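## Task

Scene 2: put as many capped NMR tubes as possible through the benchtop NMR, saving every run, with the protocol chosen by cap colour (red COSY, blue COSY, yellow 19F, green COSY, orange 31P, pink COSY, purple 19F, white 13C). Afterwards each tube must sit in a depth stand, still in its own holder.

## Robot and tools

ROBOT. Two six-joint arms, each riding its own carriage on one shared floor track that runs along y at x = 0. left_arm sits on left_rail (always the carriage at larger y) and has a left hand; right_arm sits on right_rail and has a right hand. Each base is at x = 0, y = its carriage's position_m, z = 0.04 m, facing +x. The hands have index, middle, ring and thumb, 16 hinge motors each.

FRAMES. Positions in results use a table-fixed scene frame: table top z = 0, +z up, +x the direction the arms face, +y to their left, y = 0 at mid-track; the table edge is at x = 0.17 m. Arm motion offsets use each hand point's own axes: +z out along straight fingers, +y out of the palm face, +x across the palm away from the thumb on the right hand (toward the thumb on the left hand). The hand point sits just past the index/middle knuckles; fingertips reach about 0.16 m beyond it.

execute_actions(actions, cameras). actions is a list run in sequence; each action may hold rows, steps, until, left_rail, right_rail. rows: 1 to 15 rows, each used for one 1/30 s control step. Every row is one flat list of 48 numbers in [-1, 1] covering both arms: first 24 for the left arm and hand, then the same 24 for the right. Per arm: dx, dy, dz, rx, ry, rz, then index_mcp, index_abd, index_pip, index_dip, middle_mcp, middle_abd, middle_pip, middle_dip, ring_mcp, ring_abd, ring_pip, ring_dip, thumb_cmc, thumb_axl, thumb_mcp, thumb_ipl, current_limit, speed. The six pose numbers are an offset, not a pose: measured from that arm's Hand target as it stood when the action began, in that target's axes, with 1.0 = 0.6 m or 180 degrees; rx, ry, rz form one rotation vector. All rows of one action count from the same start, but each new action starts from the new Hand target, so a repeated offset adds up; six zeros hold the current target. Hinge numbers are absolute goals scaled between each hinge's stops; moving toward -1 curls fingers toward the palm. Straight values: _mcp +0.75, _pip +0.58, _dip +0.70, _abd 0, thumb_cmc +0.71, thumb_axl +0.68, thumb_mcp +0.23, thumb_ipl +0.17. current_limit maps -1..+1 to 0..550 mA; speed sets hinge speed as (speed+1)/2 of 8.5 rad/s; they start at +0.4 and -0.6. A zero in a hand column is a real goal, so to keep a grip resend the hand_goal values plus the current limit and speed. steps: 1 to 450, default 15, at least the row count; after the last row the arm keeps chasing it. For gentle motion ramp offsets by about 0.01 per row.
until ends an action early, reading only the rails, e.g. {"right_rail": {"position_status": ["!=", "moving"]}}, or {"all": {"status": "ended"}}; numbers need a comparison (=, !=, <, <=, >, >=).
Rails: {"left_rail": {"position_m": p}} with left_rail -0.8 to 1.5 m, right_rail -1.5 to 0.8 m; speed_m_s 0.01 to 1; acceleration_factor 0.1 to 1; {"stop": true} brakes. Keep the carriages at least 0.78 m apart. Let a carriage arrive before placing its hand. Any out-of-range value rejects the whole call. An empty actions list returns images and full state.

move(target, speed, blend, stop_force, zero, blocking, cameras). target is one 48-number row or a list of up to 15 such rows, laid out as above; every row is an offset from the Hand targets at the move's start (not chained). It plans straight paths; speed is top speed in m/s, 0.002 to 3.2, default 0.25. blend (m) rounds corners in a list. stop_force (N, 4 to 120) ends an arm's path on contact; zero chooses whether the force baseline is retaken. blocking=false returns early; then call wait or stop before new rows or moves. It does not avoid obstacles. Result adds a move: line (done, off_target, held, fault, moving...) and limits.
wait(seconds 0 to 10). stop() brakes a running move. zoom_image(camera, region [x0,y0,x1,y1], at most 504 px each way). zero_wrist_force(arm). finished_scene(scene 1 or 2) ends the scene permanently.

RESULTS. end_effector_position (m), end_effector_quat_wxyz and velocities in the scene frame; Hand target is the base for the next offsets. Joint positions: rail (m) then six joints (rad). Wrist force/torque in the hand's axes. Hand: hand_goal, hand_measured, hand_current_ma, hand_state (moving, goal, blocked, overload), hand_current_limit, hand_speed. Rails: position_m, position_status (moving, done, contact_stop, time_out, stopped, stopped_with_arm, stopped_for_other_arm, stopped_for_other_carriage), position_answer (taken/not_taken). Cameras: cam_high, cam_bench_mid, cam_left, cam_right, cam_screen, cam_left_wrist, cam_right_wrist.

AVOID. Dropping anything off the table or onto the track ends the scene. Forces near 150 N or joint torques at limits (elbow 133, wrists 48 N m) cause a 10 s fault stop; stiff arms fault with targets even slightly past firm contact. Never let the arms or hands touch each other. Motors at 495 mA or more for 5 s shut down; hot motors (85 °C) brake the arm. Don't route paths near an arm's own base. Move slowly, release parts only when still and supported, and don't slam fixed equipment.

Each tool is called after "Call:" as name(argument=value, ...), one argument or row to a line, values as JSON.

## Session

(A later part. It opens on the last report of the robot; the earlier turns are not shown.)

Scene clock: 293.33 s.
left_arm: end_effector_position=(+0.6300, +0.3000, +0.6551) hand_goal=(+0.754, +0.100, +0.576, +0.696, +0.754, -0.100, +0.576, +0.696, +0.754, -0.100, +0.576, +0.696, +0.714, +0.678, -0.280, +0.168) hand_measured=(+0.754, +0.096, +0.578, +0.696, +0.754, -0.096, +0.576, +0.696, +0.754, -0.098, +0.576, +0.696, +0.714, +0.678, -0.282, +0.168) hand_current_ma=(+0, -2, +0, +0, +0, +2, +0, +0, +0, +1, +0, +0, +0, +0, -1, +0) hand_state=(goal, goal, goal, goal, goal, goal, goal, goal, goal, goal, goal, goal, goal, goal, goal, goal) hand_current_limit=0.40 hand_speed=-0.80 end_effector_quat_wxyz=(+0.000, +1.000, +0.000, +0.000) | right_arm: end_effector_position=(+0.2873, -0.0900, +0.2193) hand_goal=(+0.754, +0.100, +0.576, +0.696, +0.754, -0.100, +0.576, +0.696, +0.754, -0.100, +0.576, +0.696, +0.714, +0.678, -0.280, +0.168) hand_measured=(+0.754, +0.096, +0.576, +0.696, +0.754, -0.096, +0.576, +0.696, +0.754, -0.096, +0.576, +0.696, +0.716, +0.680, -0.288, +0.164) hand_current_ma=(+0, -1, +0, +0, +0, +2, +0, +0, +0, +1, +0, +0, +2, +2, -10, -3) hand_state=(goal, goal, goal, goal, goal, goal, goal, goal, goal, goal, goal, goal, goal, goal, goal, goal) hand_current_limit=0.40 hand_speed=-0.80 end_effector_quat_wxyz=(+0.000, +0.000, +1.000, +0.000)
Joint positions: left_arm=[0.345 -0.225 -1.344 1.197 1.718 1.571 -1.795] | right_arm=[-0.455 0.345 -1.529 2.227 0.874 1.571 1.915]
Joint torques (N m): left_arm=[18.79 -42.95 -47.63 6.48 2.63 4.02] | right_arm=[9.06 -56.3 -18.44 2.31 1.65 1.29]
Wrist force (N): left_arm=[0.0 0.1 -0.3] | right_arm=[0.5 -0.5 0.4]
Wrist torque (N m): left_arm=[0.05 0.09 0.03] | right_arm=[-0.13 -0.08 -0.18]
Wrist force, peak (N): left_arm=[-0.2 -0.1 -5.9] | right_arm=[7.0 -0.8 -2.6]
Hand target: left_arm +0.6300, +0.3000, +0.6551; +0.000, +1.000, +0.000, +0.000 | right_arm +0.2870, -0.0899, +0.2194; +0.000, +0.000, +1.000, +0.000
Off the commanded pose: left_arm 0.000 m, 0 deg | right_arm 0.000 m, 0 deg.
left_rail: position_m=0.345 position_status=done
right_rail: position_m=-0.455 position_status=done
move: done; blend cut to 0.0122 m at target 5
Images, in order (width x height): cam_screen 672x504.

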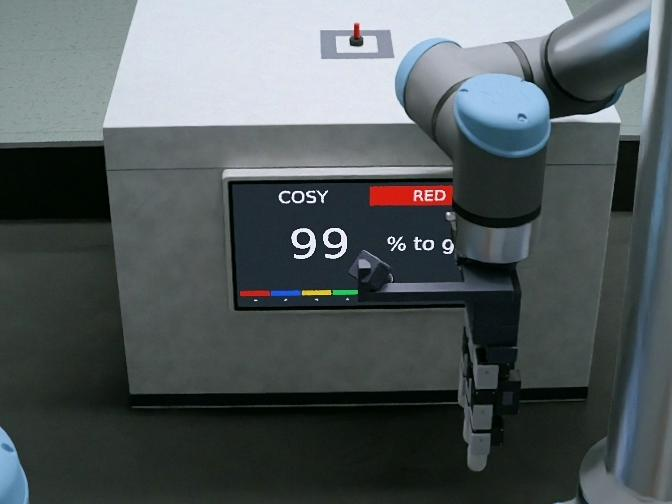

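Call:
wait(
  seconds=10,
)

Call:
wait(
  seconds=10,
)

Call:
wait(
  seconds=10,
  cameras=["cam_screen"],
)

Scene clock: 318.40 s.
left_arm: end_effector_position=(+0.6300, +0.3000, +0.6551) hand_goal=(+0.754, +0.100, +0.576, +0.696, +0.754, -0.100, +0.576, +0.696, +0.754, -0.100, +0.576, +0.696, +0.714, +0.678, -0.280, +0.168) hand_measured=(+0.754, +0.096, +0.578, +0.696, +0.754, -0.096, +0.576, +0.696, +0.754, -0.098, +0.576, +0.696, +0.714, +0.678, -0.282, +0.168) hand_current_ma=(+0, -2, +0, +0, +0, +2, +0, +0, +0, +1, +0, +0, +0, +0, -1, +0) hand_state=(goal, goal, goal, goal, goal, goal, goal, goal, goal, goal, goal, goal, goal, goal, goal, goal) hand_current_limit=0.40 hand_speed=-0.80 end_effector_quat_wxyz=(+0.000, +1.000, +0.000, +0.000) | right_arm: end_effector_position=(+0.2870, -0.0900, +0.2194) hand_goal=(+0.754, +0.100, +0.576, +0.696, +0.754, -0.100, +0.576, +0.696, +0.754, -0.100, +0.576, +0.696, +0.714, +0.678, -0.280, +0.168) hand_measured=(+0.754, +0.096, +0.576, +0.696, +0.754, -0.096, +0.576, +0.696, +0.754, -0.096, +0.576, +0.696, +0.716, +0.680, -0.288, +0.164) hand_current_ma=(+0, -1, +0, +0, +0, +2, +0, +0, +0, +1, +0, +0, +2, +2, -10, -3) hand_state=(goal, goal, goal, goal, goal, goal, goal, goal, goal, goal, goal, goal, goal, goal, goal, goal) hand_current_limit=0.40 hand_speed=-0.80 end_effector_quat_wxyz=(+0.000, +0.000, +1.000, +0.000)
Joint positions: left_arm=[0.345 -0.225 -1.344 1.197 1.718 1.571 -1.795] | right_arm=[-0.455 0.345 -1.53 2.227 0.874 1.571 1.916]
Joint torques (N m): left_arm=[19.35 -42.87 -46.95 6.38 2.59 3.8] | right_arm=[10.09 -54.81 -18.17 5.15 3.72 1.39]
Wrist force (N): left_arm=[-0.1 -0.2 0.0] | right_arm=[0.3 -0.3 0.6]
Wrist torque (N m): left_arm=[-0.01 0.11 0.02] | right_arm=[-0.12 -0.07 -0.19]
Wrist force, peak (N): left_arm=[0.5 -0.1 0.1] | right_arm=[0.2 -1.0 0.8]
Hand target: left_arm +0.6300, +0.3000, +0.6551; +0.000, +1.000, +0.000, +0.000 | right_arm +0.2870, -0.0900, +0.2194; +0.000, +0.000, +1.000, +0.000
Off the commanded pose: left_arm 0.000 m, 0 deg | right_arm 0.000 m, 0 deg.
left_rail: position_m=0.345 position_status=done
right_rail: position_m=-0.455 position_status=done
wait: 10.00 s; at rest from the start

Scene clock: 328.40 s.
left_arm: end_effector_position=(+0.6300, +0.3000, +0.6551) hand_goal=(+0.754, +0.100, +0.576, +0.696, +0.754, -0.100, +0.576, +0.696, +0.754, -0.100, +0.576, +0.696, +0.714, +0.678, -0.280, +0.168) hand_measured=(+0.754, +0.096, +0.578, +0.696, +0.754, -0.096, +0.576, +0.696, +0.754, -0.098, +0.576, +0.696, +0.714, +0.678, -0.282, +0.168) hand_current_ma=(+0, -2, +0, +0, +0, +2, +0, +0, +0, +1, +0, +0, +0, +0, -1, +0) hand_state=(goal, goal, goal, goal, goal, goal, goal, goal, goal, goal, goal, goal, goal, goal, goal, goal) hand_current_limit=0.40 hand_speed=-0.80 end_effector_quat_wxyz=(+0.000, +1.000, +0.000, +0.000) | right_arm: end_effector_position=(+0.2870, -0.0900, +0.2194) hand_goal=(+0.754, +0.100, +0.576, +0.696, +0.754, -0.100, +0.576, +0.696, +0.754, -0.100, +0.576, +0.696, +0.714, +0.678, -0.280, +0.168) hand_measured=(+0.754, +0.096, +0.576, +0.696, +0.754, -0.096, +0.576, +0.696, +0.754, -0.096, +0.576, +0.696, +0.716, +0.680, -0.288, +0.164) hand_current_ma=(+0, -1, +0, +0, +0, +2, +0, +0, +0, +1, +0, +0, +2, +2, -10, -3) hand_state=(goal, goal, goal, goal, goal, goal, goal, goal, goal, goal, goal, goal, goal, goal, goal, goal) hand_current_limit=0.40 hand_speed=-0.80 end_effector_quat_wxyz=(+0.000, +0.000, +1.000, +0.000)
Joint positions: left_arm=[0.345 -0.225 -1.344 1.197 1.718 1.571 -1.795] | right_arm=[-0.455 0.345 -1.53 2.227 0.874 1.571 1.916]
Joint torques (N m): left_arm=[18.44 -43.39 -46.62 6.4 2.41 3.76] | right_arm=[11.33 -53.35 -18.82 5.36 3.57 1.8]
Wrist force (N): left_arm=[0.1 -0.1 -0.2] | right_arm=[0.0 0.0 0.6]
Wrist torque (N m): left_arm=[0.02 0.08 0.04] | right_arm=[-0.09 -0.03 -0.21]
Wrist force, peak (N): left_arm=[0.3 0.5 -0.1] | right_arm=[0.6 -0.4 1.1]
Hand target: left_arm +0.6300, +0.3000, +0.6551; +0.000, +1.000, +0.000, +0.000 | right_arm +0.2870, -0.0900, +0.2194; +0.000, +0.000, +1.000, +0.000
Off the commanded pose: left_arm 0.000 m, 0 deg | right_arm 0.000 m, 0 deg.
left_rail: position_m=0.345 position_status=done
right_rail: position_m=-0.455 position_status=done
wait: 10.00 s

Scene clock: 338.40 s.
left_arm: end_effector_position=(+0.6300, +0.3000, +0.6551) hand_goal=(+0.754, +0.100, +0.576, +0.696, +0.754, -0.100, +0.576, +0.696, +0.754, -0.100, +0.576, +0.696, +0.714, +0.678, -0.280, +0.168) hand_measured=(+0.754, +0.096, +0.578, +0.696, +0.754, -0.096, +0.576, +0.696, +0.754, -0.098, +0.576, +0.696, +0.714, +0.678, -0.282, +0.168) hand_current_ma=(+0, -2, +0, +0, +0, +2, +0, +0, +0, +1, +0, +0, +0, +0, -1, +0) hand_state=(goal, goal, goal, goal, goal, goal, goal, goal, goal, goal, goal, goal, goal, goal, goal, goal) hand_current_limit=0.40 hand_speed=-0.80 end_effector_quat_wxyz=(+0.000, +1.000, +0.000, +0.000) | right_arm: end_effector_position=(+0.2870, -0.0900, +0.2194) hand_goal=(+0.754, +0.100, +0.576, +0.696, +0.754, -0.100, +0.576, +0.696, +0.754, -0.100, +0.576, +0.696, +0.714, +0.678, -0.280, +0.168) hand_measured=(+0.754, +0.096, +0.576, +0.696, +0.754, -0.096, +0.576, +0.696, +0.754, -0.096, +0.576, +0.696, +0.716, +0.680, -0.288, +0.164) hand_current_ma=(+0, -1, +0, +0, +0, +2, +0, +0, +0, +1, +0, +0, +2, +2, -10, -3) hand_state=(goal, goal, goal, goal, goal, goal, goal, goal, goal, goal, goal, goal, goal, goal, goal, goal) hand_current_limit=0.40 hand_speed=-0.80 end_effector_quat_wxyz=(+0.000, +0.000, +1.000, +0.000)
Joint positions: left_arm=[0.345 -0.225 -1.344 1.197 1.718 1.571 -1.795] | right_arm=[-0.455 0.345 -1.53 2.227 0.874 1.571 1.916]
Joint torques (N m): left_arm=[17.87 -45.8 -45.96 6.04 2.43 3.56] | right_arm=[9.99 -51.13 -18.81 5.05 4.13 1.62]
Wrist force (N): left_arm=[0.0 0.3 0.1] | right_arm=[-0.1 -0.6 0.6]
Wrist torque (N m): left_arm=[0.05 0.10 0.02] | right_arm=[-0.15 -0.01 -0.24]
Wrist force, peak (N): left_arm=[0.0 0.5 0.4] | right_arm=[0.6 -0.8 0.8]
Hand target: left_arm +0.6300, +0.3000, +0.6551; +0.000, +1.000, +0.000, +0.000 | right_arm +0.2870, -0.0900, +0.2194; +0.000, +0.000, +1.000, +0.000
Off the commanded pose: left_arm 0.000 m, 0 deg | right_arm 0.000 m, 0 deg.
left_rail: position_m=0.345 position_status=done
right_rail: position_m=-0.455 position_status=done
wait: 10.00 s
Images, in order (width x height): cam_screen 672x504.

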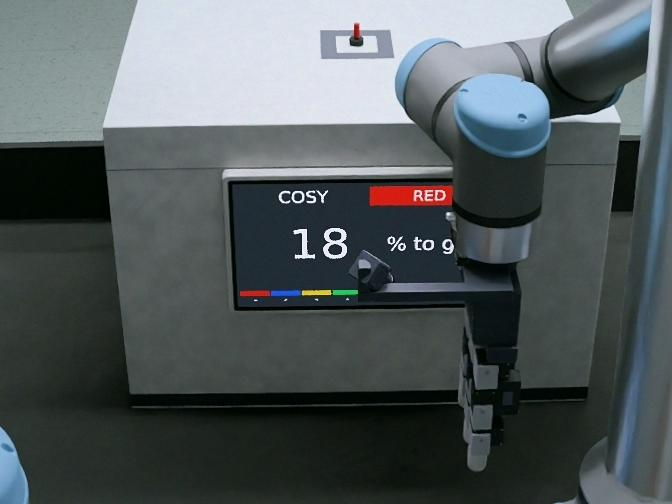

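Call:
move(
  target=[
    [0,0,0,0,0,0,0.754,0.1,0.576,0.696,0.754,-0.1,0.576,0.696,0.754,-0.1,0.576,0.696,0.714,0.678,-0.281,0.168,0.4,-0.8,-0.0358,0,0,0,0,0,0.754,0.1,0.576,0.696,0.754,-0.1,0.576,0.696,0.754,-0.1,0.576,0.696,0.714,0.678,-0.281,0.168,0.4,-0.8],
    [0,0,0,0,0,0,0.754,0.1,0.576,0.696,0.754,-0.1,0.576,0.696,0.754,-0.1,0.576,0.696,0.714,0.678,-0.281,0.168,0.4,-0.8,0.02,-0.0502,-0.1343,0,0,0,0.754,0.1,0.576,0.696,0.754,-0.1,0.576,0.696,0.754,-0.1,0.576,0.696,0.714,0.678,-0.281,0.168,0.4,-0.8],
    [0.0167,0.2833,0.0252,0,0,0,0.754,0.1,0.576,0.696,0.754,-0.1,0.576,0.696,0.754,-0.1,0.576,0.696,0.714,0.678,-0.281,0.168,0.4,-0.8,-0.1217,-0.4502,-0.4677,0,0,0,0.754,0.1,0.576,0.696,0.754,-0.1,0.576,0.696,0.754,-0.1,0.576,0.696,0.714,0.678,-0.281,0.168,0.4,-0.8],
    [0.0477,0.7105,0.0918,0,0,0,0.754,0.1,0.576,0.696,0.754,-0.1,0.576,0.696,0.754,-0.1,0.576,0.696,0.714,0.678,-0.281,0.168,0.4,-0.8,-0.6468,-0.7293,-0.301,0,0,0,0.754,0.1,0.576,0.696,0.754,-0.1,0.576,0.696,0.754,-0.1,0.576,0.696,0.714,0.678,-0.281,0.168,0.4,-0.8],
    [0.0477,0.7105,0.2227,0,0,0,0.754,-0.3,0.576,0.696,0.754,0.3,0.576,0.696,0.754,-0.1,0.576,0.696,0.714,0.678,-0.281,0.168,0.75,-0.8,-0.6468,-0.7293,-0.1352,0,0,0,0.754,-0.3,0.576,0.696,0.754,0.3,0.576,0.696,0.754,-0.1,0.576,0.696,0.714,0.678,-0.281,0.168,0.75,-0.8],
    [0.0477,0.7105,0.1727,0,0,0,0.754,-0.3,0.576,0.696,0.754,0.3,0.576,0.696,0.754,-0.1,0.576,0.696,0.714,0.678,-0.281,0.168,0.75,-0.8,-0.6468,-0.7293,-0.1852,0,0,0,0.754,-0.3,0.576,0.696,0.754,0.3,0.576,0.696,0.754,-0.1,0.576,0.696,0.714,0.678,-0.281,0.168,0.75,-0.8],
    [0.0477,0.7105,-0.0915,0,0,0,0.754,-0.3,0.576,0.696,0.754,0.3,0.576,0.696,0.754,-0.1,0.576,0.696,0.714,0.678,-0.281,0.168,0.75,-0.8,-0.6468,-0.7293,-0.6343,0,0,0,0.754,-0.3,0.576,0.696,0.754,0.3,0.576,0.696,0.754,-0.1,0.576,0.696,0.714,0.678,-0.281,0.168,0.75,-0.8],
    [-0.0167,0.3083,-0.0748,0,0,0,0.754,-0.3,0.576,0.696,0.754,0.3,0.576,0.696,0.754,-0.1,0.576,0.696,0.714,0.678,-0.281,0.168,0.75,-0.8,-0.5217,-0.5168,-0.7677,0,0,0,0.754,-0.3,0.576,0.696,0.754,0.3,0.576,0.696,0.754,-0.1,0.576,0.696,0.714,0.678,-0.281,0.168,0.75,-0.8],
  ],
  speed=[0.1, 0.4, 0.7, 0.6, 0.15, 0.05, 0.45, 0.42],
  blend=[0, 0.04, 0.08, 0.02, 0, 0.015, 0.01, 0],
  cameras=["cam_screen", "cam_right", "cam_left_wrist", "cam_right_wrist"],
)

Call:
zoom_image(
  camera="cam_left_wrist",
  region=[314, 0, 414, 100],
)

Call:
zoom_image(
  camera="cam_right_wrist",
  region=[290, 0, 390, 100],
)

Scene clock: 376.10 s.
left_arm: end_effector_position=(+0.6200, +0.1148, +0.6999) hand_goal=(+0.754, -0.300, +0.576, +0.696, +0.754, +0.300, +0.576, +0.696, +0.754, -0.100, +0.576, +0.696, +0.714, +0.678, -0.280, +0.168) hand_measured=(+0.754, -0.100, +0.578, +0.696, +0.754, +0.104, +0.576, +0.696, +0.754, -0.098, +0.576, +0.696, +0.714, +0.678, -0.282, +0.168) hand_current_ma=(+0, +481, +0, +0, +0, -481, +0, +0, +0, +1, +0, +0, +0, +0, -1, +0) hand_state=(goal, blocked, goal, goal, goal, blocked, goal, goal, goal, goal, goal, goal, goal, goal, goal, goal) hand_current_limit=0.75 hand_speed=-0.80 end_effector_quat_wxyz=(+0.000, +1.000, +0.000, +0.000) | right_arm: end_effector_position=(+0.6001, -0.4001, +0.6799) hand_goal=(+0.754, -0.300, +0.576, +0.696, +0.754, +0.300, +0.576, +0.696, +0.754, -0.100, +0.576, +0.696, +0.714, +0.678, -0.280, +0.168) hand_measured=(+0.754, -0.054, +0.576, +0.696, +0.754, +0.042, +0.576, +0.696, +0.754, -0.098, +0.576, +0.696, +0.714, +0.680, -0.288, +0.166) hand_current_ma=(+0, +481, +0, +0, +0, -481, +0, +0, +0, +1, +0, +0, +0, +0, -9, -2) hand_state=(goal, blocked, goal, goal, goal, blocked, goal, goal, goal, goal, goal, goal, goal, goal, goal, goal) hand_current_limit=0.75 hand_speed=-0.80 end_effector_quat_wxyz=(+0.000, +0.000, +1.000, +0.000)
Joint positions: left_arm=[0.345 -0.526 -1.318 1.083 1.805 1.571 -2.097] | right_arm=[-0.455 -0.358 -1.392 1.211 1.752 1.571 1.213]
Joint torques (N m): left_arm=[17.6 -76.72 -26.56 3.01 2.65 3.74] | right_arm=[8.46 -77.84 -56.59 6.09 3.65 1.27]
Wrist force (N): left_arm=[0.0 0.3 -0.1] | right_arm=[0.5 0.0 0.3]
Wrist torque (N m): left_arm=[0.02 0.11 0.02] | right_arm=[-0.05 -0.08 -0.17]
Wrist force, peak (N): left_arm=[1.7 -0.3 -41.1] | right_arm=[6.6 -0.1 -3.9]
Hand target: left_arm +0.6200, +0.1150, +0.6999; +0.000, +1.000, +0.000, +0.000 | right_arm +0.6000, -0.4001, +0.6800; +0.000, +0.000, +1.000, +0.000
Off the commanded pose: left_arm 0.000 m, 0 deg | right_arm 0.000 m, 0 deg.
left_rail: position_m=0.345 position_status=done
right_rail: position_m=-0.455 position_status=done
move: done
camera_calibration:
cam_left_wrist: T_world_to_cam=[[-0.741352, 0.670975, -0.0137771, 0.370903], [0.46075, 0.523789, 0.716488, -0.891043], [0.487961, 0.524822, -0.697464, 0.256711], [0, 0, 0, 1]] pos_world=[0.560253, 0.0831245, 0.822578]
cam_right_wrist: T_world_to_cam=[[0.791664, 0.610832, -0.012392, -0.187677], [0.439276, -0.554988, 0.706417, -1.0096], [0.424624, -0.564688, -0.707687, 0.125201], [0, 0, 0, 1]] pos_world=[0.538908, -0.37498, 0.799478]
Images, in order (width x height): cam_right 672x504, cam_screen 672x504, cam_left_wrist 672x504, cam_right_wrist 672x504.

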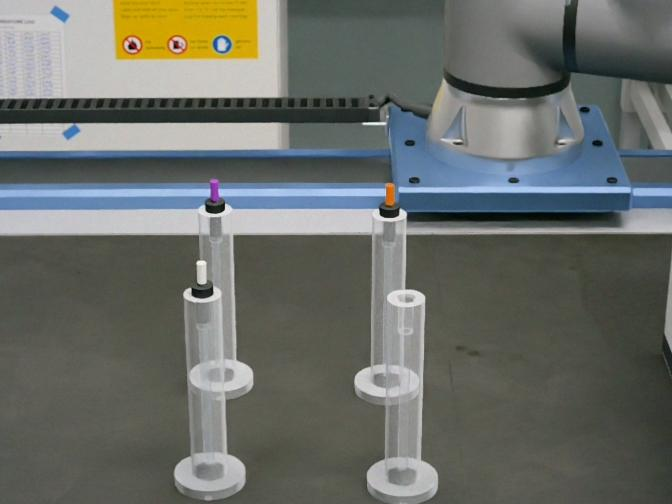

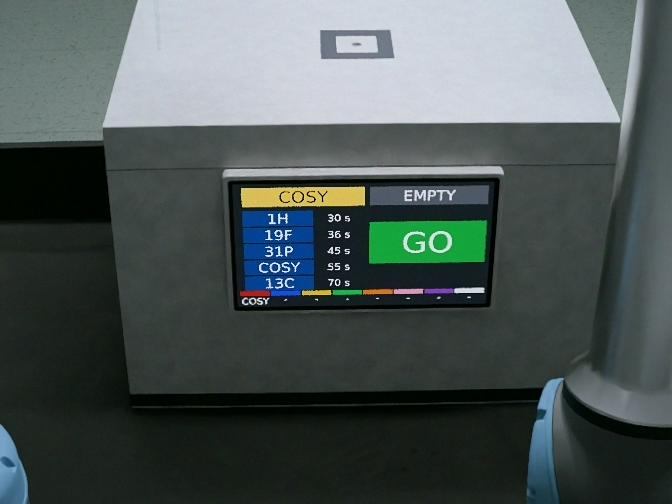

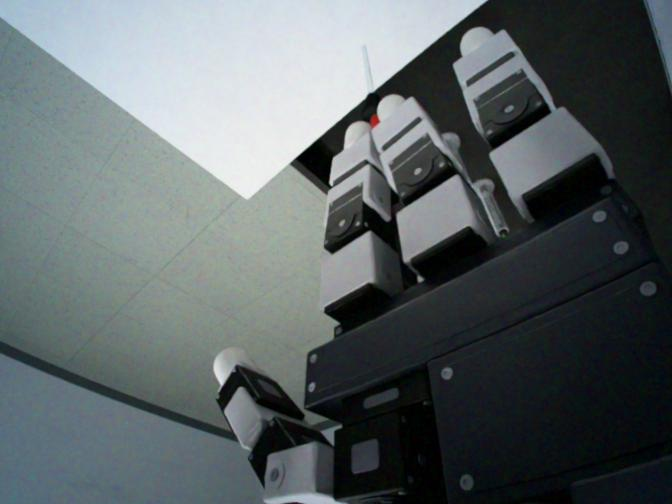

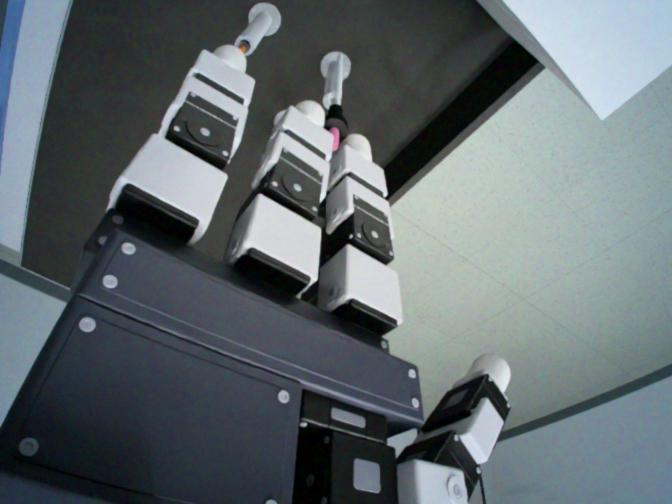

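Scaled by 5.040 from the camera's 672x504 image, which has a finer 960x720 frame.

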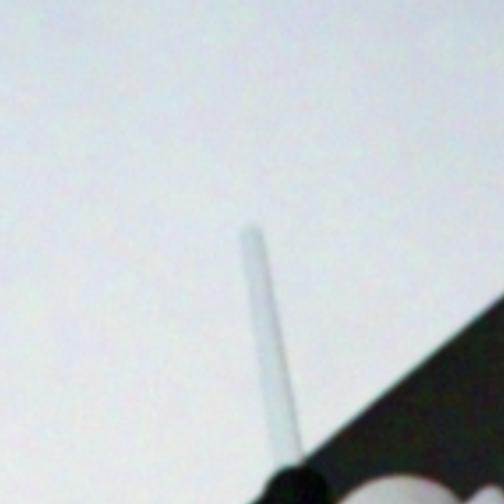

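Scaled by 5.040 from the camera's 672x504 image, which has a finer 960x720 frame.

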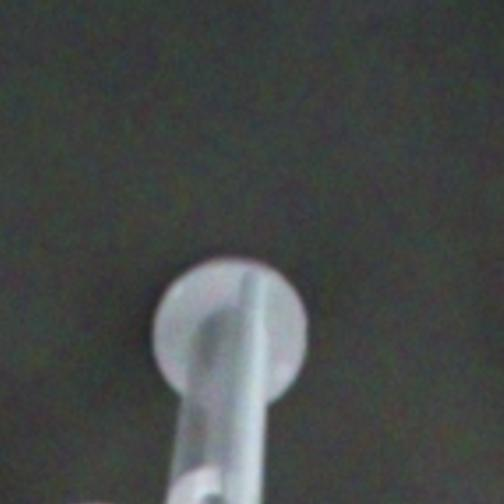

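Call:
move(
  target=[
    [-0.0333,-0.4417,0.0082,0,0,0,0.754,-0.3,0.576,0.696,0.754,0.3,0.576,0.696,0.754,-0.1,0.576,0.696,0.714,0.678,-0.281,0.168,0.75,-0.8,0,0.2502,-0.0333,0,0,0,0.754,-0.3,0.576,0.696,0.754,0.3,0.576,0.696,0.754,-0.1,0.576,0.696,0.714,0.678,-0.281,0.168,0.75,-0.8],
    [-0.2073,-0.7067,0.2998,0,0,0,0.754,-0.3,0.576,0.696,0.754,0.3,0.576,0.696,0.754,-0.1,0.576,0.696,0.714,0.678,-0.281,0.168,0.75,-0.8,-0.0975,0.7105,-0.0333,0,0,0,0.754,-0.3,0.576,0.696,0.754,0.3,0.576,0.696,0.754,-0.1,0.576,0.696,0.714,0.678,-0.281,0.168,0.75,-0.8],
  ],
  speed=0.45,
  blend=[0.05, 0],
  cameras=["cam_screen", "cam_left", "cam_left_wrist", "cam_right_wrist"],
)

Call:
zoom_image(
  camera="cam_right_wrist",
  region=[290, 0, 390, 100],
)

Call:
zoom_image(
  camera="cam_left_wrist",
  region=[314, 0, 414, 100],
)

Call:
zoom_image(
  camera="cam_screen",
  region=[310, 0, 410, 75],
)

Call:
zoom_image(
  camera="cam_left",
  region=[245, 60, 315, 170],
)

Scene clock: 401.37 s.
left_arm: end_effector_position=(+0.4956, +0.5390, +0.5201) hand_goal=(+0.754, -0.300, +0.576, +0.696, +0.754, +0.300, +0.576, +0.696, +0.754, -0.100, +0.576, +0.696, +0.714, +0.678, -0.280, +0.168) hand_measured=(+0.754, -0.100, +0.578, +0.696, +0.754, +0.104, +0.576, +0.696, +0.754, -0.098, +0.576, +0.696, +0.714, +0.678, -0.282, +0.168) hand_current_ma=(+0, +481, +0, +0, +0, -481, +0, +0, +0, +1, +0, +0, +0, +0, -1, +0) hand_state=(goal, blocked, goal, goal, goal, blocked, goal, goal, goal, goal, goal, goal, goal, goal, goal, goal) hand_current_limit=0.75 hand_speed=-0.80 end_effector_quat_wxyz=(+0.000, +1.000, +0.000, +0.000) | right_arm: end_effector_position=(+0.6585, +0.0262, +0.7000) hand_goal=(+0.754, -0.300, +0.576, +0.696, +0.754, +0.300, +0.576, +0.696, +0.754, -0.100, +0.576, +0.696, +0.714, +0.678, -0.280, +0.168) hand_measured=(+0.754, -0.054, +0.576, +0.696, +0.754, +0.042, +0.576, +0.696, +0.754, -0.098, +0.576, +0.696, +0.714, +0.680, -0.288, +0.166) hand_current_ma=(+0, +481, +0, +0, +0, -481, +0, +0, +0, +1, +0, +0, +0, +0, -9, -2) hand_state=(goal, blocked, goal, goal, goal, blocked, goal, goal, goal, goal, goal, goal, goal, goal, goal, goal) hand_current_limit=0.75 hand_speed=-0.80 end_effector_quat_wxyz=(+0.000, +0.000, +1.000, +0.000)
Joint positions: left_arm=[0.345 0.21 -1.452 1.562 1.461 1.571 -1.361] | right_arm=[-0.455 0.323 -1.035 0.68 1.926 1.571 1.893]
Joint torques (N m): left_arm=[18.64 -33.24 -27.05 2.8 2.54 3.81] | right_arm=[7.92 -64.91 -53.11 6.2 3.75 1.36]
Wrist force (N): left_arm=[-0.5 0.2 -0.2] | right_arm=[0.0 -0.3 1.0]
Wrist torque (N m): left_arm=[-0.02 0.08 0.02] | right_arm=[-0.14 -0.02 -0.18]
Wrist force, peak (N): left_arm=[0.1 2.5 0.1] | right_arm=[0.4 1.4 0.9]
Hand target: left_arm +0.4956, +0.5391, +0.5201; +0.000, +1.000, +0.000, +0.000 | right_arm +0.6585, +0.0262, +0.7000; +0.000, +0.000, +1.000, +0.000
Off the commanded pose: left_arm 0.000 m, 0 deg | right_arm 0.000 m, 0 deg.
left_rail: position_m=0.345 position_status=done
right_rail: position_m=-0.455 position_status=done
move: done
camera_calibration:
cam_left_wrist: T_world_to_cam=[[-0.741352, 0.670975, -0.0137772, -0.00842576], [0.46075, 0.523789, 0.716488, -0.927093], [0.487961, 0.524822, -0.697464, -0.0306201], [0, 0, 0, 1]] pos_world=[0.435853, 0.507325, 0.642778]
cam_right_wrist: T_world_to_cam=[[0.791657, 0.610843, -0.0122948, -0.494136], [0.439179, -0.55496, 0.706499, -0.812806], [0.424737, -0.564704, -0.707607, 0.355151], [0, 0, 0, 1]] pos_world=[0.597308, 0.0513203, 0.819479]
Images, in order (width x height): cam_left 672x504, cam_screen 672x504, cam_left_wrist 672x504, cam_right_wrist 672x504.

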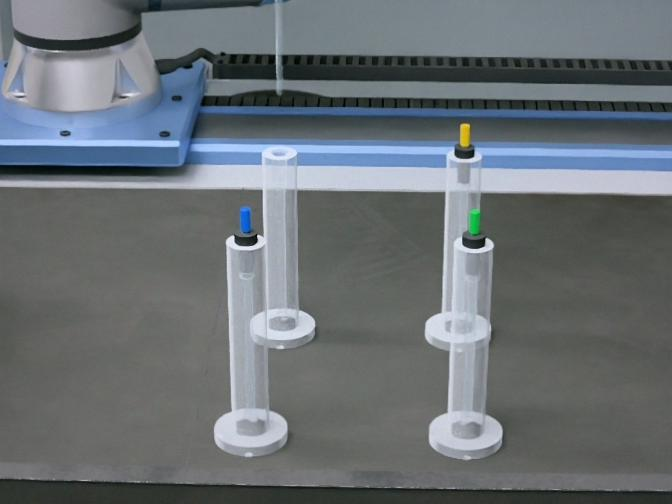

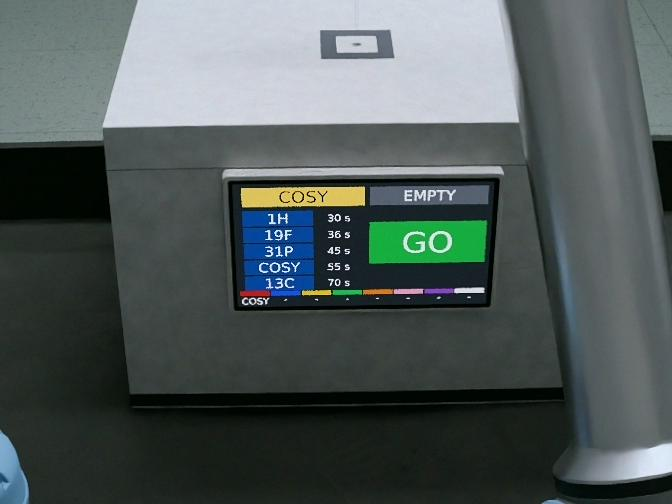

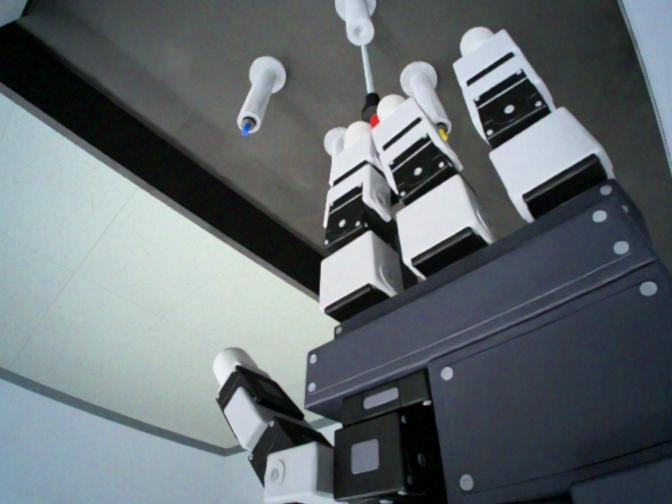

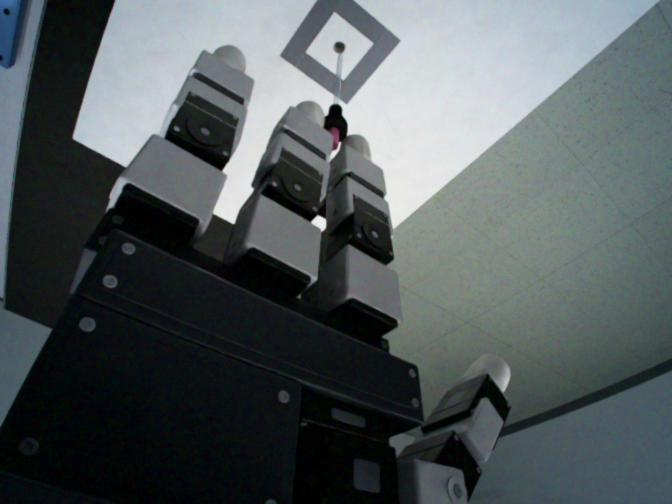

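Scaled by 5.040 from the camera's 672x504 image, which has a finer 960x720 frame.

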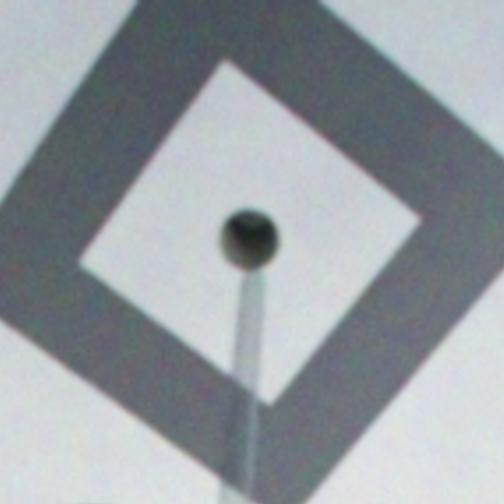

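Scaled by 5.040 from the camera's 672x504 image, which has a finer 960x720 frame.

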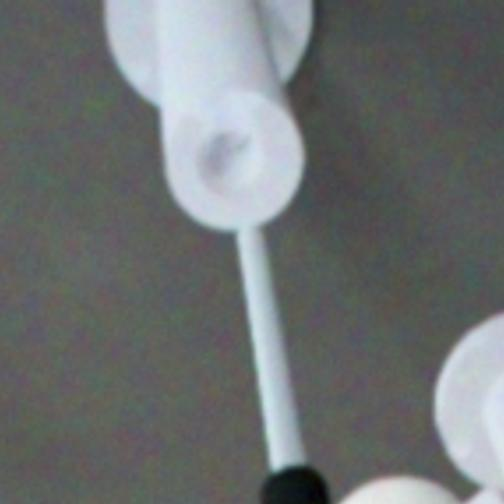

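Scaled by 5.040 from the camera's 672x504 image, which has a finer 960x720 frame.

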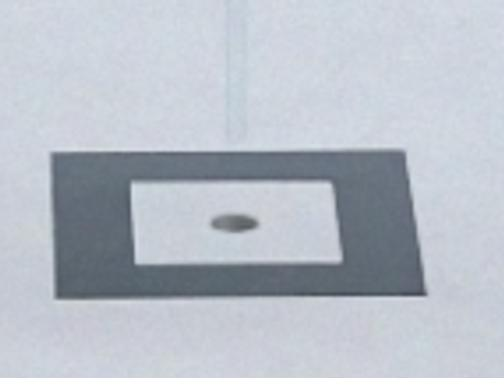

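Scaled by 4.582 from the camera's 672x504 image, which has a finer 960x720 frame.

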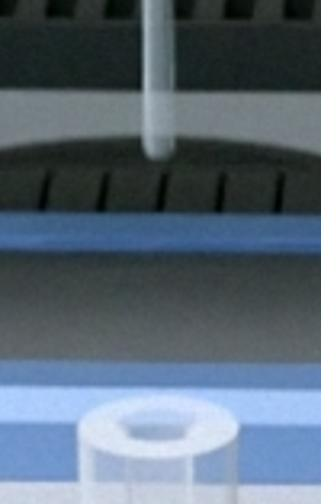

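Call:
move(
  target=[
    [0,0,0.0502,0,0,0,0.754,-0.3,0.576,0.696,0.754,0.3,0.576,0.696,0.754,-0.1,0.576,0.696,0.714,0.678,-0.281,0.168,0.75,-0.8,0.0005,0,0.0333,0,0,0,0.754,-0.3,0.576,0.696,0.754,0.3,0.576,0.696,0.754,-0.1,0.576,0.696,0.714,0.678,-0.281,0.168,0.75,-0.8],
    [0,0,0.3352,0,0,0,0.754,-0.3,0.576,0.696,0.754,0.3,0.576,0.696,0.754,-0.1,0.576,0.696,0.714,0.678,-0.281,0.168,0.75,-0.8,0.0005,0,0.2333,0,0,0,0.754,-0.3,0.576,0.696,0.754,0.3,0.576,0.696,0.754,-0.1,0.576,0.696,0.714,0.678,-0.281,0.168,0.75,-0.8],
    [0,0,0.3552,0,0,0,0.754,-0.3,0.576,0.696,0.754,0.3,0.576,0.696,0.754,-0.1,0.576,0.696,0.714,0.678,-0.281,0.168,0.75,-0.8,0.0005,0,0.3005,0,0,0,0.754,-0.3,0.576,0.696,0.754,0.3,0.576,0.696,0.754,-0.1,0.576,0.696,0.714,0.678,-0.281,0.168,0.75,-0.8],
  ],
  speed=[0.12,0.17,0.06],
  blend=[0.01,0.005,0],
  stop_force=5,
  cameras=["cam_screen","cam_left"],
)

Scene clock: 465.17 s.
left_arm: end_effector_position=(+0.4955, +0.5391, +0.3083) hand_goal=(+0.754, -0.300, +0.576, +0.696, +0.754, +0.300, +0.576, +0.696, +0.754, -0.100, +0.576, +0.696, +0.714, +0.678, -0.280, +0.168) hand_measured=(+0.752, -0.102, +0.576, +0.696, +0.752, +0.104, +0.576, +0.696, +0.754, -0.098, +0.576, +0.696, +0.714, +0.678, -0.282, +0.168) hand_current_ma=(-1, +481, +0, +0, -1, -481, +0, +0, +0, +1, +0, +0, +0, +0, -1, +0) hand_state=(goal, blocked, goal, goal, goal, blocked, goal, goal, goal, goal, goal, goal, goal, goal, goal, goal) hand_current_limit=0.75 hand_speed=-0.80 end_effector_quat_wxyz=(+0.000, +1.000, +0.000, +0.000) | right_arm: end_effector_position=(+0.6582, +0.0262, +0.5231) hand_goal=(+0.754, -0.300, +0.576, +0.696, +0.754, +0.300, +0.576, +0.696, +0.754, -0.100, +0.576, +0.696, +0.714, +0.678, -0.280, +0.168) hand_measured=(+0.756, -0.054, +0.578, +0.696, +0.756, +0.044, +0.576, +0.696, +0.754, -0.098, +0.576, +0.696, +0.714, +0.680, -0.288, +0.166) hand_current_ma=(+1, +481, +0, +0, +1, -481, +0, +0, +0, +1, +0, +0, +0, +0, -9, -2) hand_state=(goal, blocked, goal, goal, goal, blocked, goal, goal, goal, goal, goal, goal, goal, goal, goal, goal) hand_current_limit=0.75 hand_speed=-0.80 end_effector_quat_wxyz=(+0.000, +0.000, +1.000, +0.000)
Joint positions: left_arm=[0.345 0.21 -1.351 1.831 1.091 1.571 -1.36] | right_arm=[-0.455 0.323 -1.102 1.098 1.575 1.571 1.894]
Joint torques (N m): left_arm=[12.77 -68.47 -41.41 6.27 1.9 -3.35] | right_arm=[3.52 -63.11 -57.18 5.79 -2.61 -1]
Wrist force (N): left_arm=[-0.2 -0.1 -5.1] | right_arm=[0.3 -0.6 -0.7]
Wrist torque (N m): left_arm=[0.23 0.16 0.01] | right_arm=[0.03 0.01 -0.15]
Wrist force, peak (N): left_arm=[0.0 0.1 -11.2] | right_arm=[-0.8 -1.0 -21.2]
Hand target: left_arm +0.4955, +0.5391, +0.3083; +0.000, +1.000, +0.000, +0.000 (not the last commanded pose) | right_arm +0.6582, +0.0263, +0.5231; +0.000, +0.000, +1.000, +0.000 (not the last commanded pose)
Off the commanded pose: left_arm 0.001 m, 0 deg | right_arm 0.003 m, 0 deg.
left_rail: position_m=0.345 position_status=done
right_rail: position_m=-0.455 position_status=done
move: contact (left_arm, right_arm); path passed 2 of 3 targets
Images, in order (width x height): cam_left 672x504, cam_screen 672x504.

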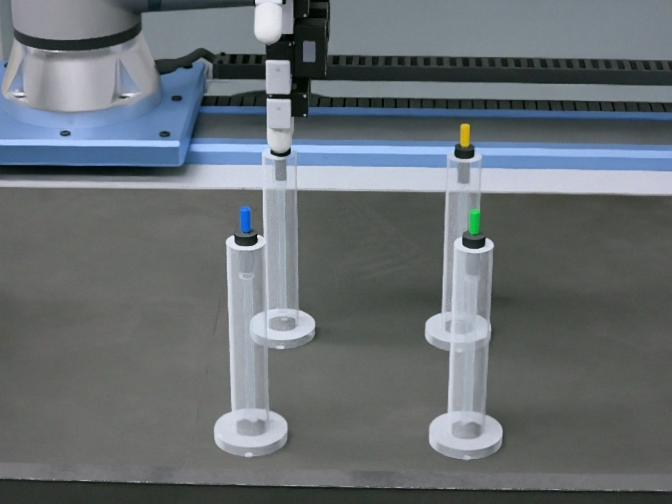

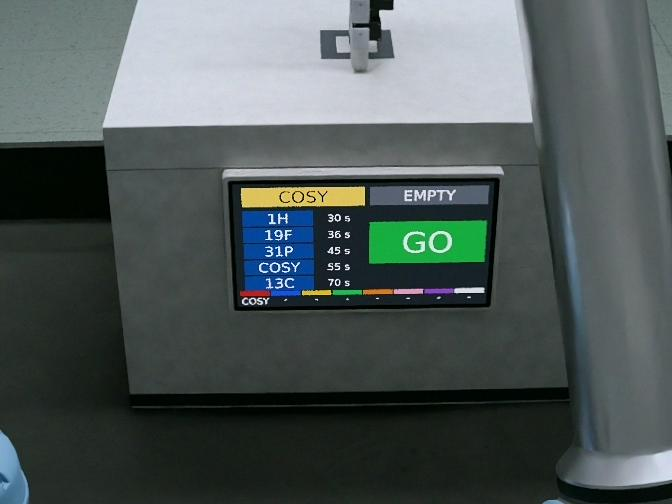

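Call:
wait(
  seconds=0.3,
  cameras=["cam_screen"],
)

Call:
zoom_image(
  camera="cam_screen",
  region=[300, 0, 420, 90],
)

Scene clock: 470.03 s.
left_arm: end_effector_position=(+0.4955, +0.5391, +0.3083) hand_goal=(+0.754, -0.300, +0.576, +0.696, +0.754, +0.300, +0.576, +0.696, +0.754, -0.100, +0.576, +0.696, +0.714, +0.678, -0.280, +0.168) hand_measured=(+0.752, -0.102, +0.576, +0.696, +0.752, +0.104, +0.576, +0.696, +0.754, -0.098, +0.576, +0.696, +0.714, +0.678, -0.282, +0.168) hand_current_ma=(-1, +481, +0, +0, -1, -481, +0, +0, +0, +1, +0, +0, +0, +0, -1, +0) hand_state=(goal, blocked, goal, goal, goal, blocked, goal, goal, goal, goal, goal, goal, goal, goal, goal, goal) hand_current_limit=0.75 hand_speed=-0.80 end_effector_quat_wxyz=(+0.000, +1.000, +0.000, +0.000) | right_arm: end_effector_position=(+0.6582, +0.0263, +0.5231) hand_goal=(+0.754, -0.300, +0.576, +0.696, +0.754, +0.300, +0.576, +0.696, +0.754, -0.100, +0.576, +0.696, +0.714, +0.678, -0.280, +0.168) hand_measured=(+0.756, -0.054, +0.578, +0.696, +0.756, +0.044, +0.576, +0.696, +0.754, -0.098, +0.576, +0.696, +0.714, +0.680, -0.288, +0.166) hand_current_ma=(+1, +481, +0, +0, +1, -481, +0, +0, +0, +1, +0, +0, +0, +0, -9, -2) hand_state=(goal, blocked, goal, goal, goal, blocked, goal, goal, goal, goal, goal, goal, goal, goal, goal, goal) hand_current_limit=0.75 hand_speed=-0.80 end_effector_quat_wxyz=(+0.000, +0.000, +1.000, +0.000)
Joint positions: left_arm=[0.345 0.21 -1.351 1.831 1.091 1.571 -1.36] | right_arm=[-0.455 0.323 -1.102 1.098 1.575 1.571 1.894]
Joint torques (N m): left_arm=[-0.9 -68.22 -41.28 6.13 0.17 -0.66] | right_arm=[7.14 -62.41 -56.14 5.43 1.63 0.56]
Wrist force (N): left_arm=[0.1 0.3 -4.5] | right_arm=[0.3 -0.8 -0.5]
Wrist torque (N m): left_arm=[0.28 0.12 0.03] | right_arm=[0.02 0.01 -0.16]
Wrist force, peak (N): left_arm=[0.2 0.3 -5.3] | right_arm=[0.6 -1.0 -0.7]
Hand target: left_arm +0.4955, +0.5391, +0.3083; +0.000, +1.000, +0.000, +0.000 (not the last commanded pose) | right_arm +0.6582, +0.0263, +0.5231; +0.000, +0.000, +1.000, +0.000 (not the last commanded pose)
Off the commanded pose: left_arm 0.001 m, 0 deg | right_arm 0.003 m, 0 deg.
left_rail: position_m=0.345 position_status=done
right_rail: position_m=-0.455 position_status=done
wait: 0.30 s; at rest from the start
Images, in order (width x height): cam_screen 672x504.

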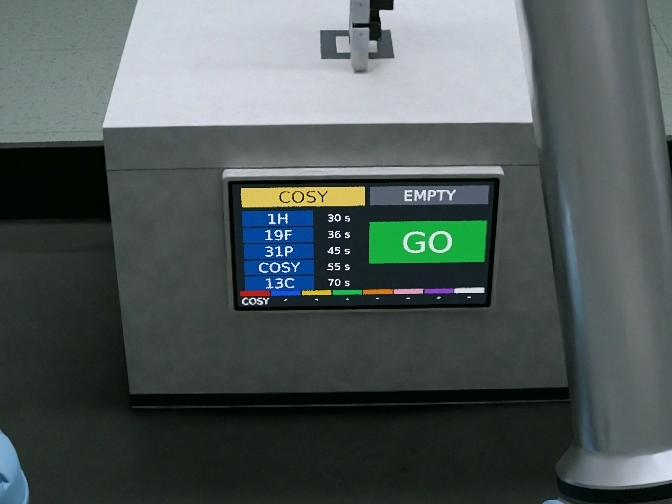

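Scaled by 4.200 from the camera's 672x504 image, which has a finer 960x720 frame.

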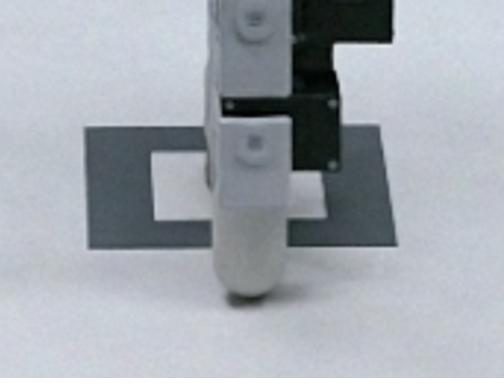

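Call:
move(
  target=[0,0,0,0,0,0,0.754,-0.3,0.576,0.696,0.754,0.3,0.576,0.696,0.754,-0.1,0.576,0.696,0.714,0.678,-0.281,0.168,0.75,-0.8,0,0,0.008,0,0,0,0.754,-0.3,0.576,0.696,0.754,0.3,0.576,0.696,0.754,-0.1,0.576,0.696,0.714,0.678,-0.281,0.168,0.75,-0.8],
  speed=0.01,
  stop_force=10,
  cameras=["cam_screen"],
)

Scene clock: 484.93 s.
left_arm: end_effector_position=(+0.4955, +0.5391, +0.3083) hand_goal=(+0.754, -0.300, +0.576, +0.696, +0.754, +0.300, +0.576, +0.696, +0.754, -0.100, +0.576, +0.696, +0.714, +0.678, -0.280, +0.168) hand_measured=(+0.752, -0.102, +0.576, +0.696, +0.752, +0.104, +0.576, +0.696, +0.754, -0.098, +0.576, +0.696, +0.714, +0.678, -0.282, +0.168) hand_current_ma=(-1, +481, +0, +0, -1, -481, +0, +0, +0, +1, +0, +0, +0, +0, -1, +0) hand_state=(goal, blocked, goal, goal, goal, blocked, goal, goal, goal, goal, goal, goal, goal, goal, goal, goal) hand_current_limit=0.75 hand_speed=-0.80 end_effector_quat_wxyz=(+0.000, +1.000, +0.000, +0.000) | right_arm: end_effector_position=(+0.6583, +0.0263, +0.5227) hand_goal=(+0.754, -0.300, +0.576, +0.696, +0.754, +0.300, +0.576, +0.696, +0.754, -0.100, +0.576, +0.696, +0.714, +0.678, -0.280, +0.168) hand_measured=(+0.756, -0.054, +0.578, +0.696, +0.756, +0.044, +0.578, +0.696, +0.754, -0.098, +0.576, +0.696, +0.714, +0.680, -0.288, +0.166) hand_current_ma=(+1, +481, +0, +0, +1, -481, +0, +0, +0, +1, +0, +0, +0, +0, -9, -2) hand_state=(goal, blocked, goal, goal, goal, blocked, goal, goal, goal, goal, goal, goal, goal, goal, goal, goal) hand_current_limit=0.75 hand_speed=-0.80 end_effector_quat_wxyz=(+0.000, +0.000, +1.000, +0.000)
Joint positions: left_arm=[0.345 0.21 -1.351 1.831 1.091 1.571 -1.36] | right_arm=[-0.455 0.323 -1.102 1.099 1.574 1.571 1.894]
Joint torques (N m): left_arm=[-1.05 -68.96 -41.59 6.27 -2.43 2.15] | right_arm=[7.24 -64.59 -52.72 5.12 2.51 0.84]
Wrist force (N): left_arm=[-0.1 0.3 -4.0] | right_arm=[0.9 -1.0 -7.9]
Wrist torque (N m): left_arm=[0.28 0.12 0.03] | right_arm=[0.64 -0.01 -0.12]
Wrist force, peak (N): left_arm=[0.1 0.5 -5.3] | right_arm=[-0.1 -0.6 -17.1]
Hand target: left_arm +0.4955, +0.5391, +0.3083; +0.000, +1.000, +0.000, +0.000 | right_arm +0.6583, +0.0263, +0.5227; +0.000, +0.000, +1.000, +0.000 (not the last commanded pose)
Off the commanded pose: left_arm 0.000 m, 0 deg | right_arm 0.004 m, 0 deg.
left_rail: position_m=0.345 position_status=done
right_rail: position_m=-0.455 position_status=done
move: contact (right_arm)
Images, in order (width x height): cam_screen 672x504.

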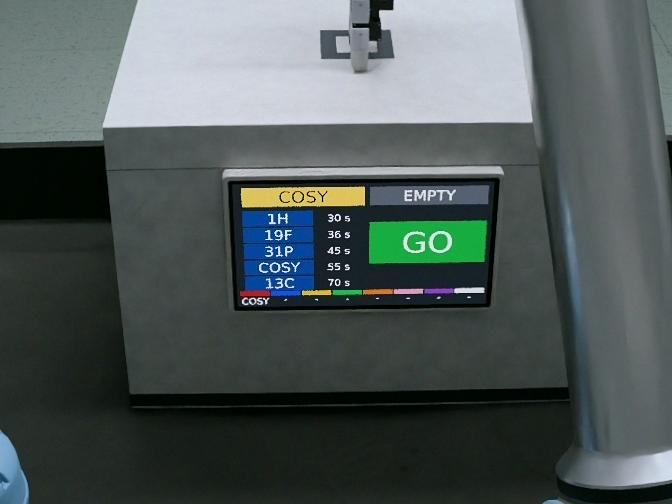

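Call:
move(
  target=[
    [0,0,0,0,0,0,0.754,0.1,0.576,0.696,0.754,-0.1,0.576,0.696,0.754,-0.1,0.576,0.696,0.714,0.678,-0.281,0.168,0.4,-0.8,0,0,0,0,0,0,0.754,0.1,0.576,0.696,0.754,-0.1,0.576,0.696,0.754,-0.1,0.576,0.696,0.714,0.678,-0.281,0.168,0.4,-0.8],
    [0,0,-0.1862,0,0,0,0.754,0.1,0.576,0.696,0.754,-0.1,0.576,0.696,0.754,-0.1,0.576,0.696,0.714,0.678,-0.281,0.168,0.4,-0.8,0,0,-0.0833,0,0,0,0.754,0.1,0.576,0.696,0.754,-0.1,0.576,0.696,0.754,-0.1,0.576,0.696,0.714,0.678,-0.281,0.168,0.4,-0.8],
    [0.301,0.0212,-0.1862,0,0,0,0.754,0.1,0.576,0.696,0.754,-0.1,0.576,0.696,0.754,-0.1,0.576,0.696,0.714,0.678,-0.281,0.168,0.4,-0.8,0.0388,0,-0.1,0,0,0,0.754,0.1,0.576,0.696,0.754,-0.1,0.576,0.696,0.754,-0.1,0.576,0.696,0.714,0.678,-0.281,0.168,0.4,-0.8],
  ],
  speed=[0.1,0.2,0.45],
  blend=[0,0.01,0],
  cameras=["cam_screen","cam_left_wrist","cam_right_wrist"],
)

Call:
zoom_image(
  camera="cam_screen",
  region=[300, 0, 420, 90],
)

Call:
zoom_image(
  camera="cam_left_wrist",
  region=[314, 0, 434, 120],
)

Scene clock: 505.23 s.
left_arm: end_effector_position=(+0.6760, +0.5263, +0.4200) hand_goal=(+0.754, +0.100, +0.576, +0.696, +0.754, -0.100, +0.576, +0.696, +0.754, -0.100, +0.576, +0.696, +0.714, +0.678, -0.280, +0.168) hand_measured=(+0.752, +0.098, +0.576, +0.696, +0.752, -0.096, +0.576, +0.696, +0.754, -0.098, +0.576, +0.696, +0.714, +0.678, -0.282, +0.168) hand_current_ma=(-1, -1, +0, +0, -1, +2, +0, +0, +0, +1, +0, +0, +0, +0, -1, +0) hand_state=(goal, goal, goal, goal, goal, goal, goal, goal, goal, goal, goal, goal, goal, goal, goal, goal) hand_current_limit=0.40 hand_speed=-0.80 end_effector_quat_wxyz=(+0.000, +1.000, +0.000, +0.000) | right_arm: end_effector_position=(+0.6350, +0.0263, +0.5827) hand_goal=(+0.754, +0.100, +0.576, +0.696, +0.754, -0.100, +0.576, +0.696, +0.754, -0.100, +0.576, +0.696, +0.714, +0.678, -0.280, +0.168) hand_measured=(+0.756, +0.096, +0.578, +0.696, +0.756, -0.096, +0.578, +0.696, +0.754, -0.098, +0.576, +0.696, +0.714, +0.680, -0.288, +0.166) hand_current_ma=(+0, -2, +0, +0, +1, +2, +0, +0, +0, +1, +0, +0, +0, +0, -9, -2) hand_state=(goal, goal, goal, goal, goal, goal, goal, goal, goal, goal, goal, goal, goal, goal, goal, goal) hand_current_limit=0.40 hand_speed=-0.80 end_effector_quat_wxyz=(+0.000, +0.000, +1.000, +0.000)
Joint positions: left_arm=[0.345 0.138 -1.161 1.366 1.366 1.571 -1.433] | right_arm=[-0.455 0.333 -1.134 1.041 1.664 1.571 1.904]
Joint torques (N m): left_arm=[-11.78 -59.18 -46.32 6.36 -3.09 -4.12] | right_arm=[7.33 -98.59 -29.11 5.6 3.37 1.4]
Wrist force (N): left_arm=[-0.3 0.3 -0.2] | right_arm=[0.4 -0.3 0.6]
Wrist torque (N m): left_arm=[0.05 0.07 0.10] | right_arm=[-0.09 -0.09 -0.15]
Wrist force, peak (N): left_arm=[-0.3 0.4 -5.4] | right_arm=[0.0 -0.8 -10.5]
Hand target: left_arm +0.6762, +0.5263, +0.4200; +0.000, +1.000, +0.000, +0.000 | right_arm +0.6350, +0.0263, +0.5827; +0.000, +0.000, +1.000, +0.000
Off the commanded pose: left_arm 0.000 m, 0 deg | right_arm 0.000 m, 0 deg.
left_rail: position_m=0.345 position_status=done
right_rail: position_m=-0.455 position_status=done
move: done
camera_calibration:
cam_left_wrist: T_world_to_cam=[[-0.741283, 0.671049, -0.0138761, 0.13243], [0.460753, 0.523793, 0.716483, -0.931769], [0.488063, 0.524724, -0.697466, -0.181881], [0, 0, 0, 1]] pos_world=[0.616252, 0.494624, 0.542578]
cam_right_wrist: T_world_to_cam=[[0.791664, 0.610829, -0.0124784, -0.47691], [0.439269, -0.554881, 0.706505, -0.719616], [0.42463, -0.564796, -0.707598, 0.282246], [0, 0, 0, 1]] pos_world=[0.573808, 0.0514203, 0.702178]
Images, in order (width x height): cam_screen 672x504, cam_left_wrist 672x504, cam_right_wrist 672x504.

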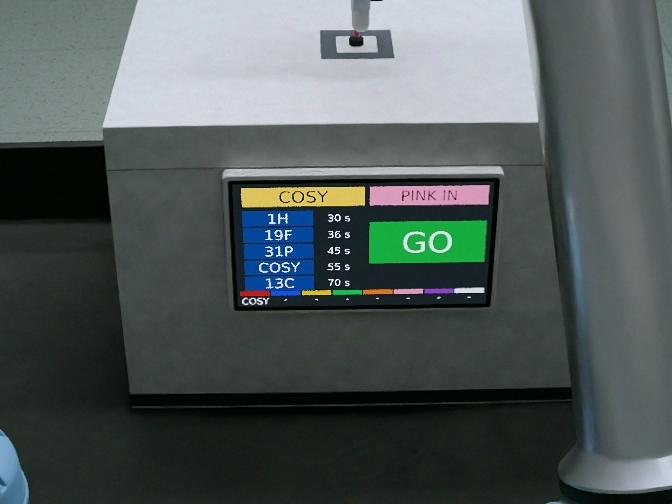

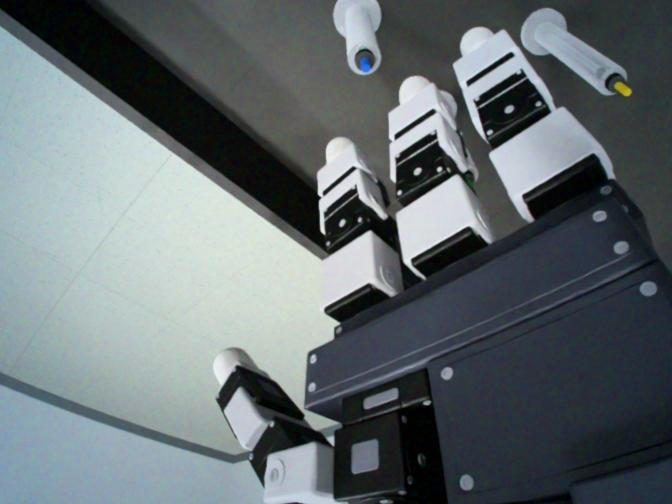

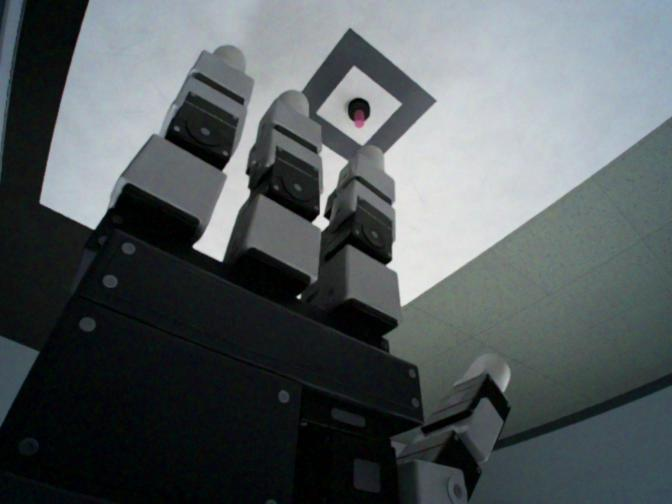

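Scaled by 4.200 from the camera's 672x504 image, which has a finer 960x720 frame.

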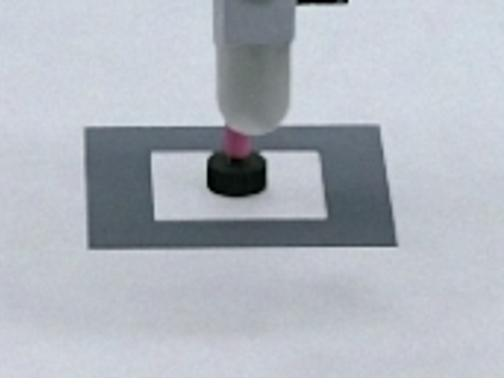

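Scaled by 4.200 from the camera's 672x504 image, which has a finer 960x720 frame.

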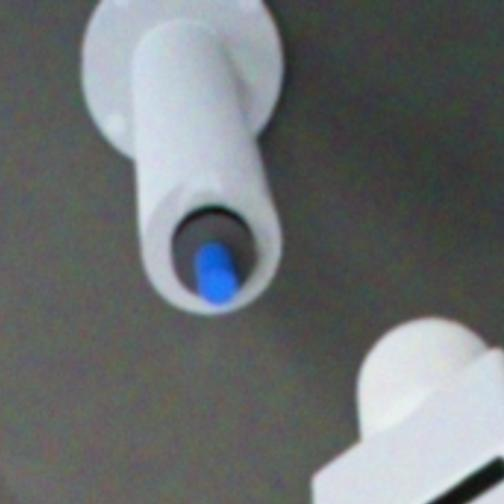

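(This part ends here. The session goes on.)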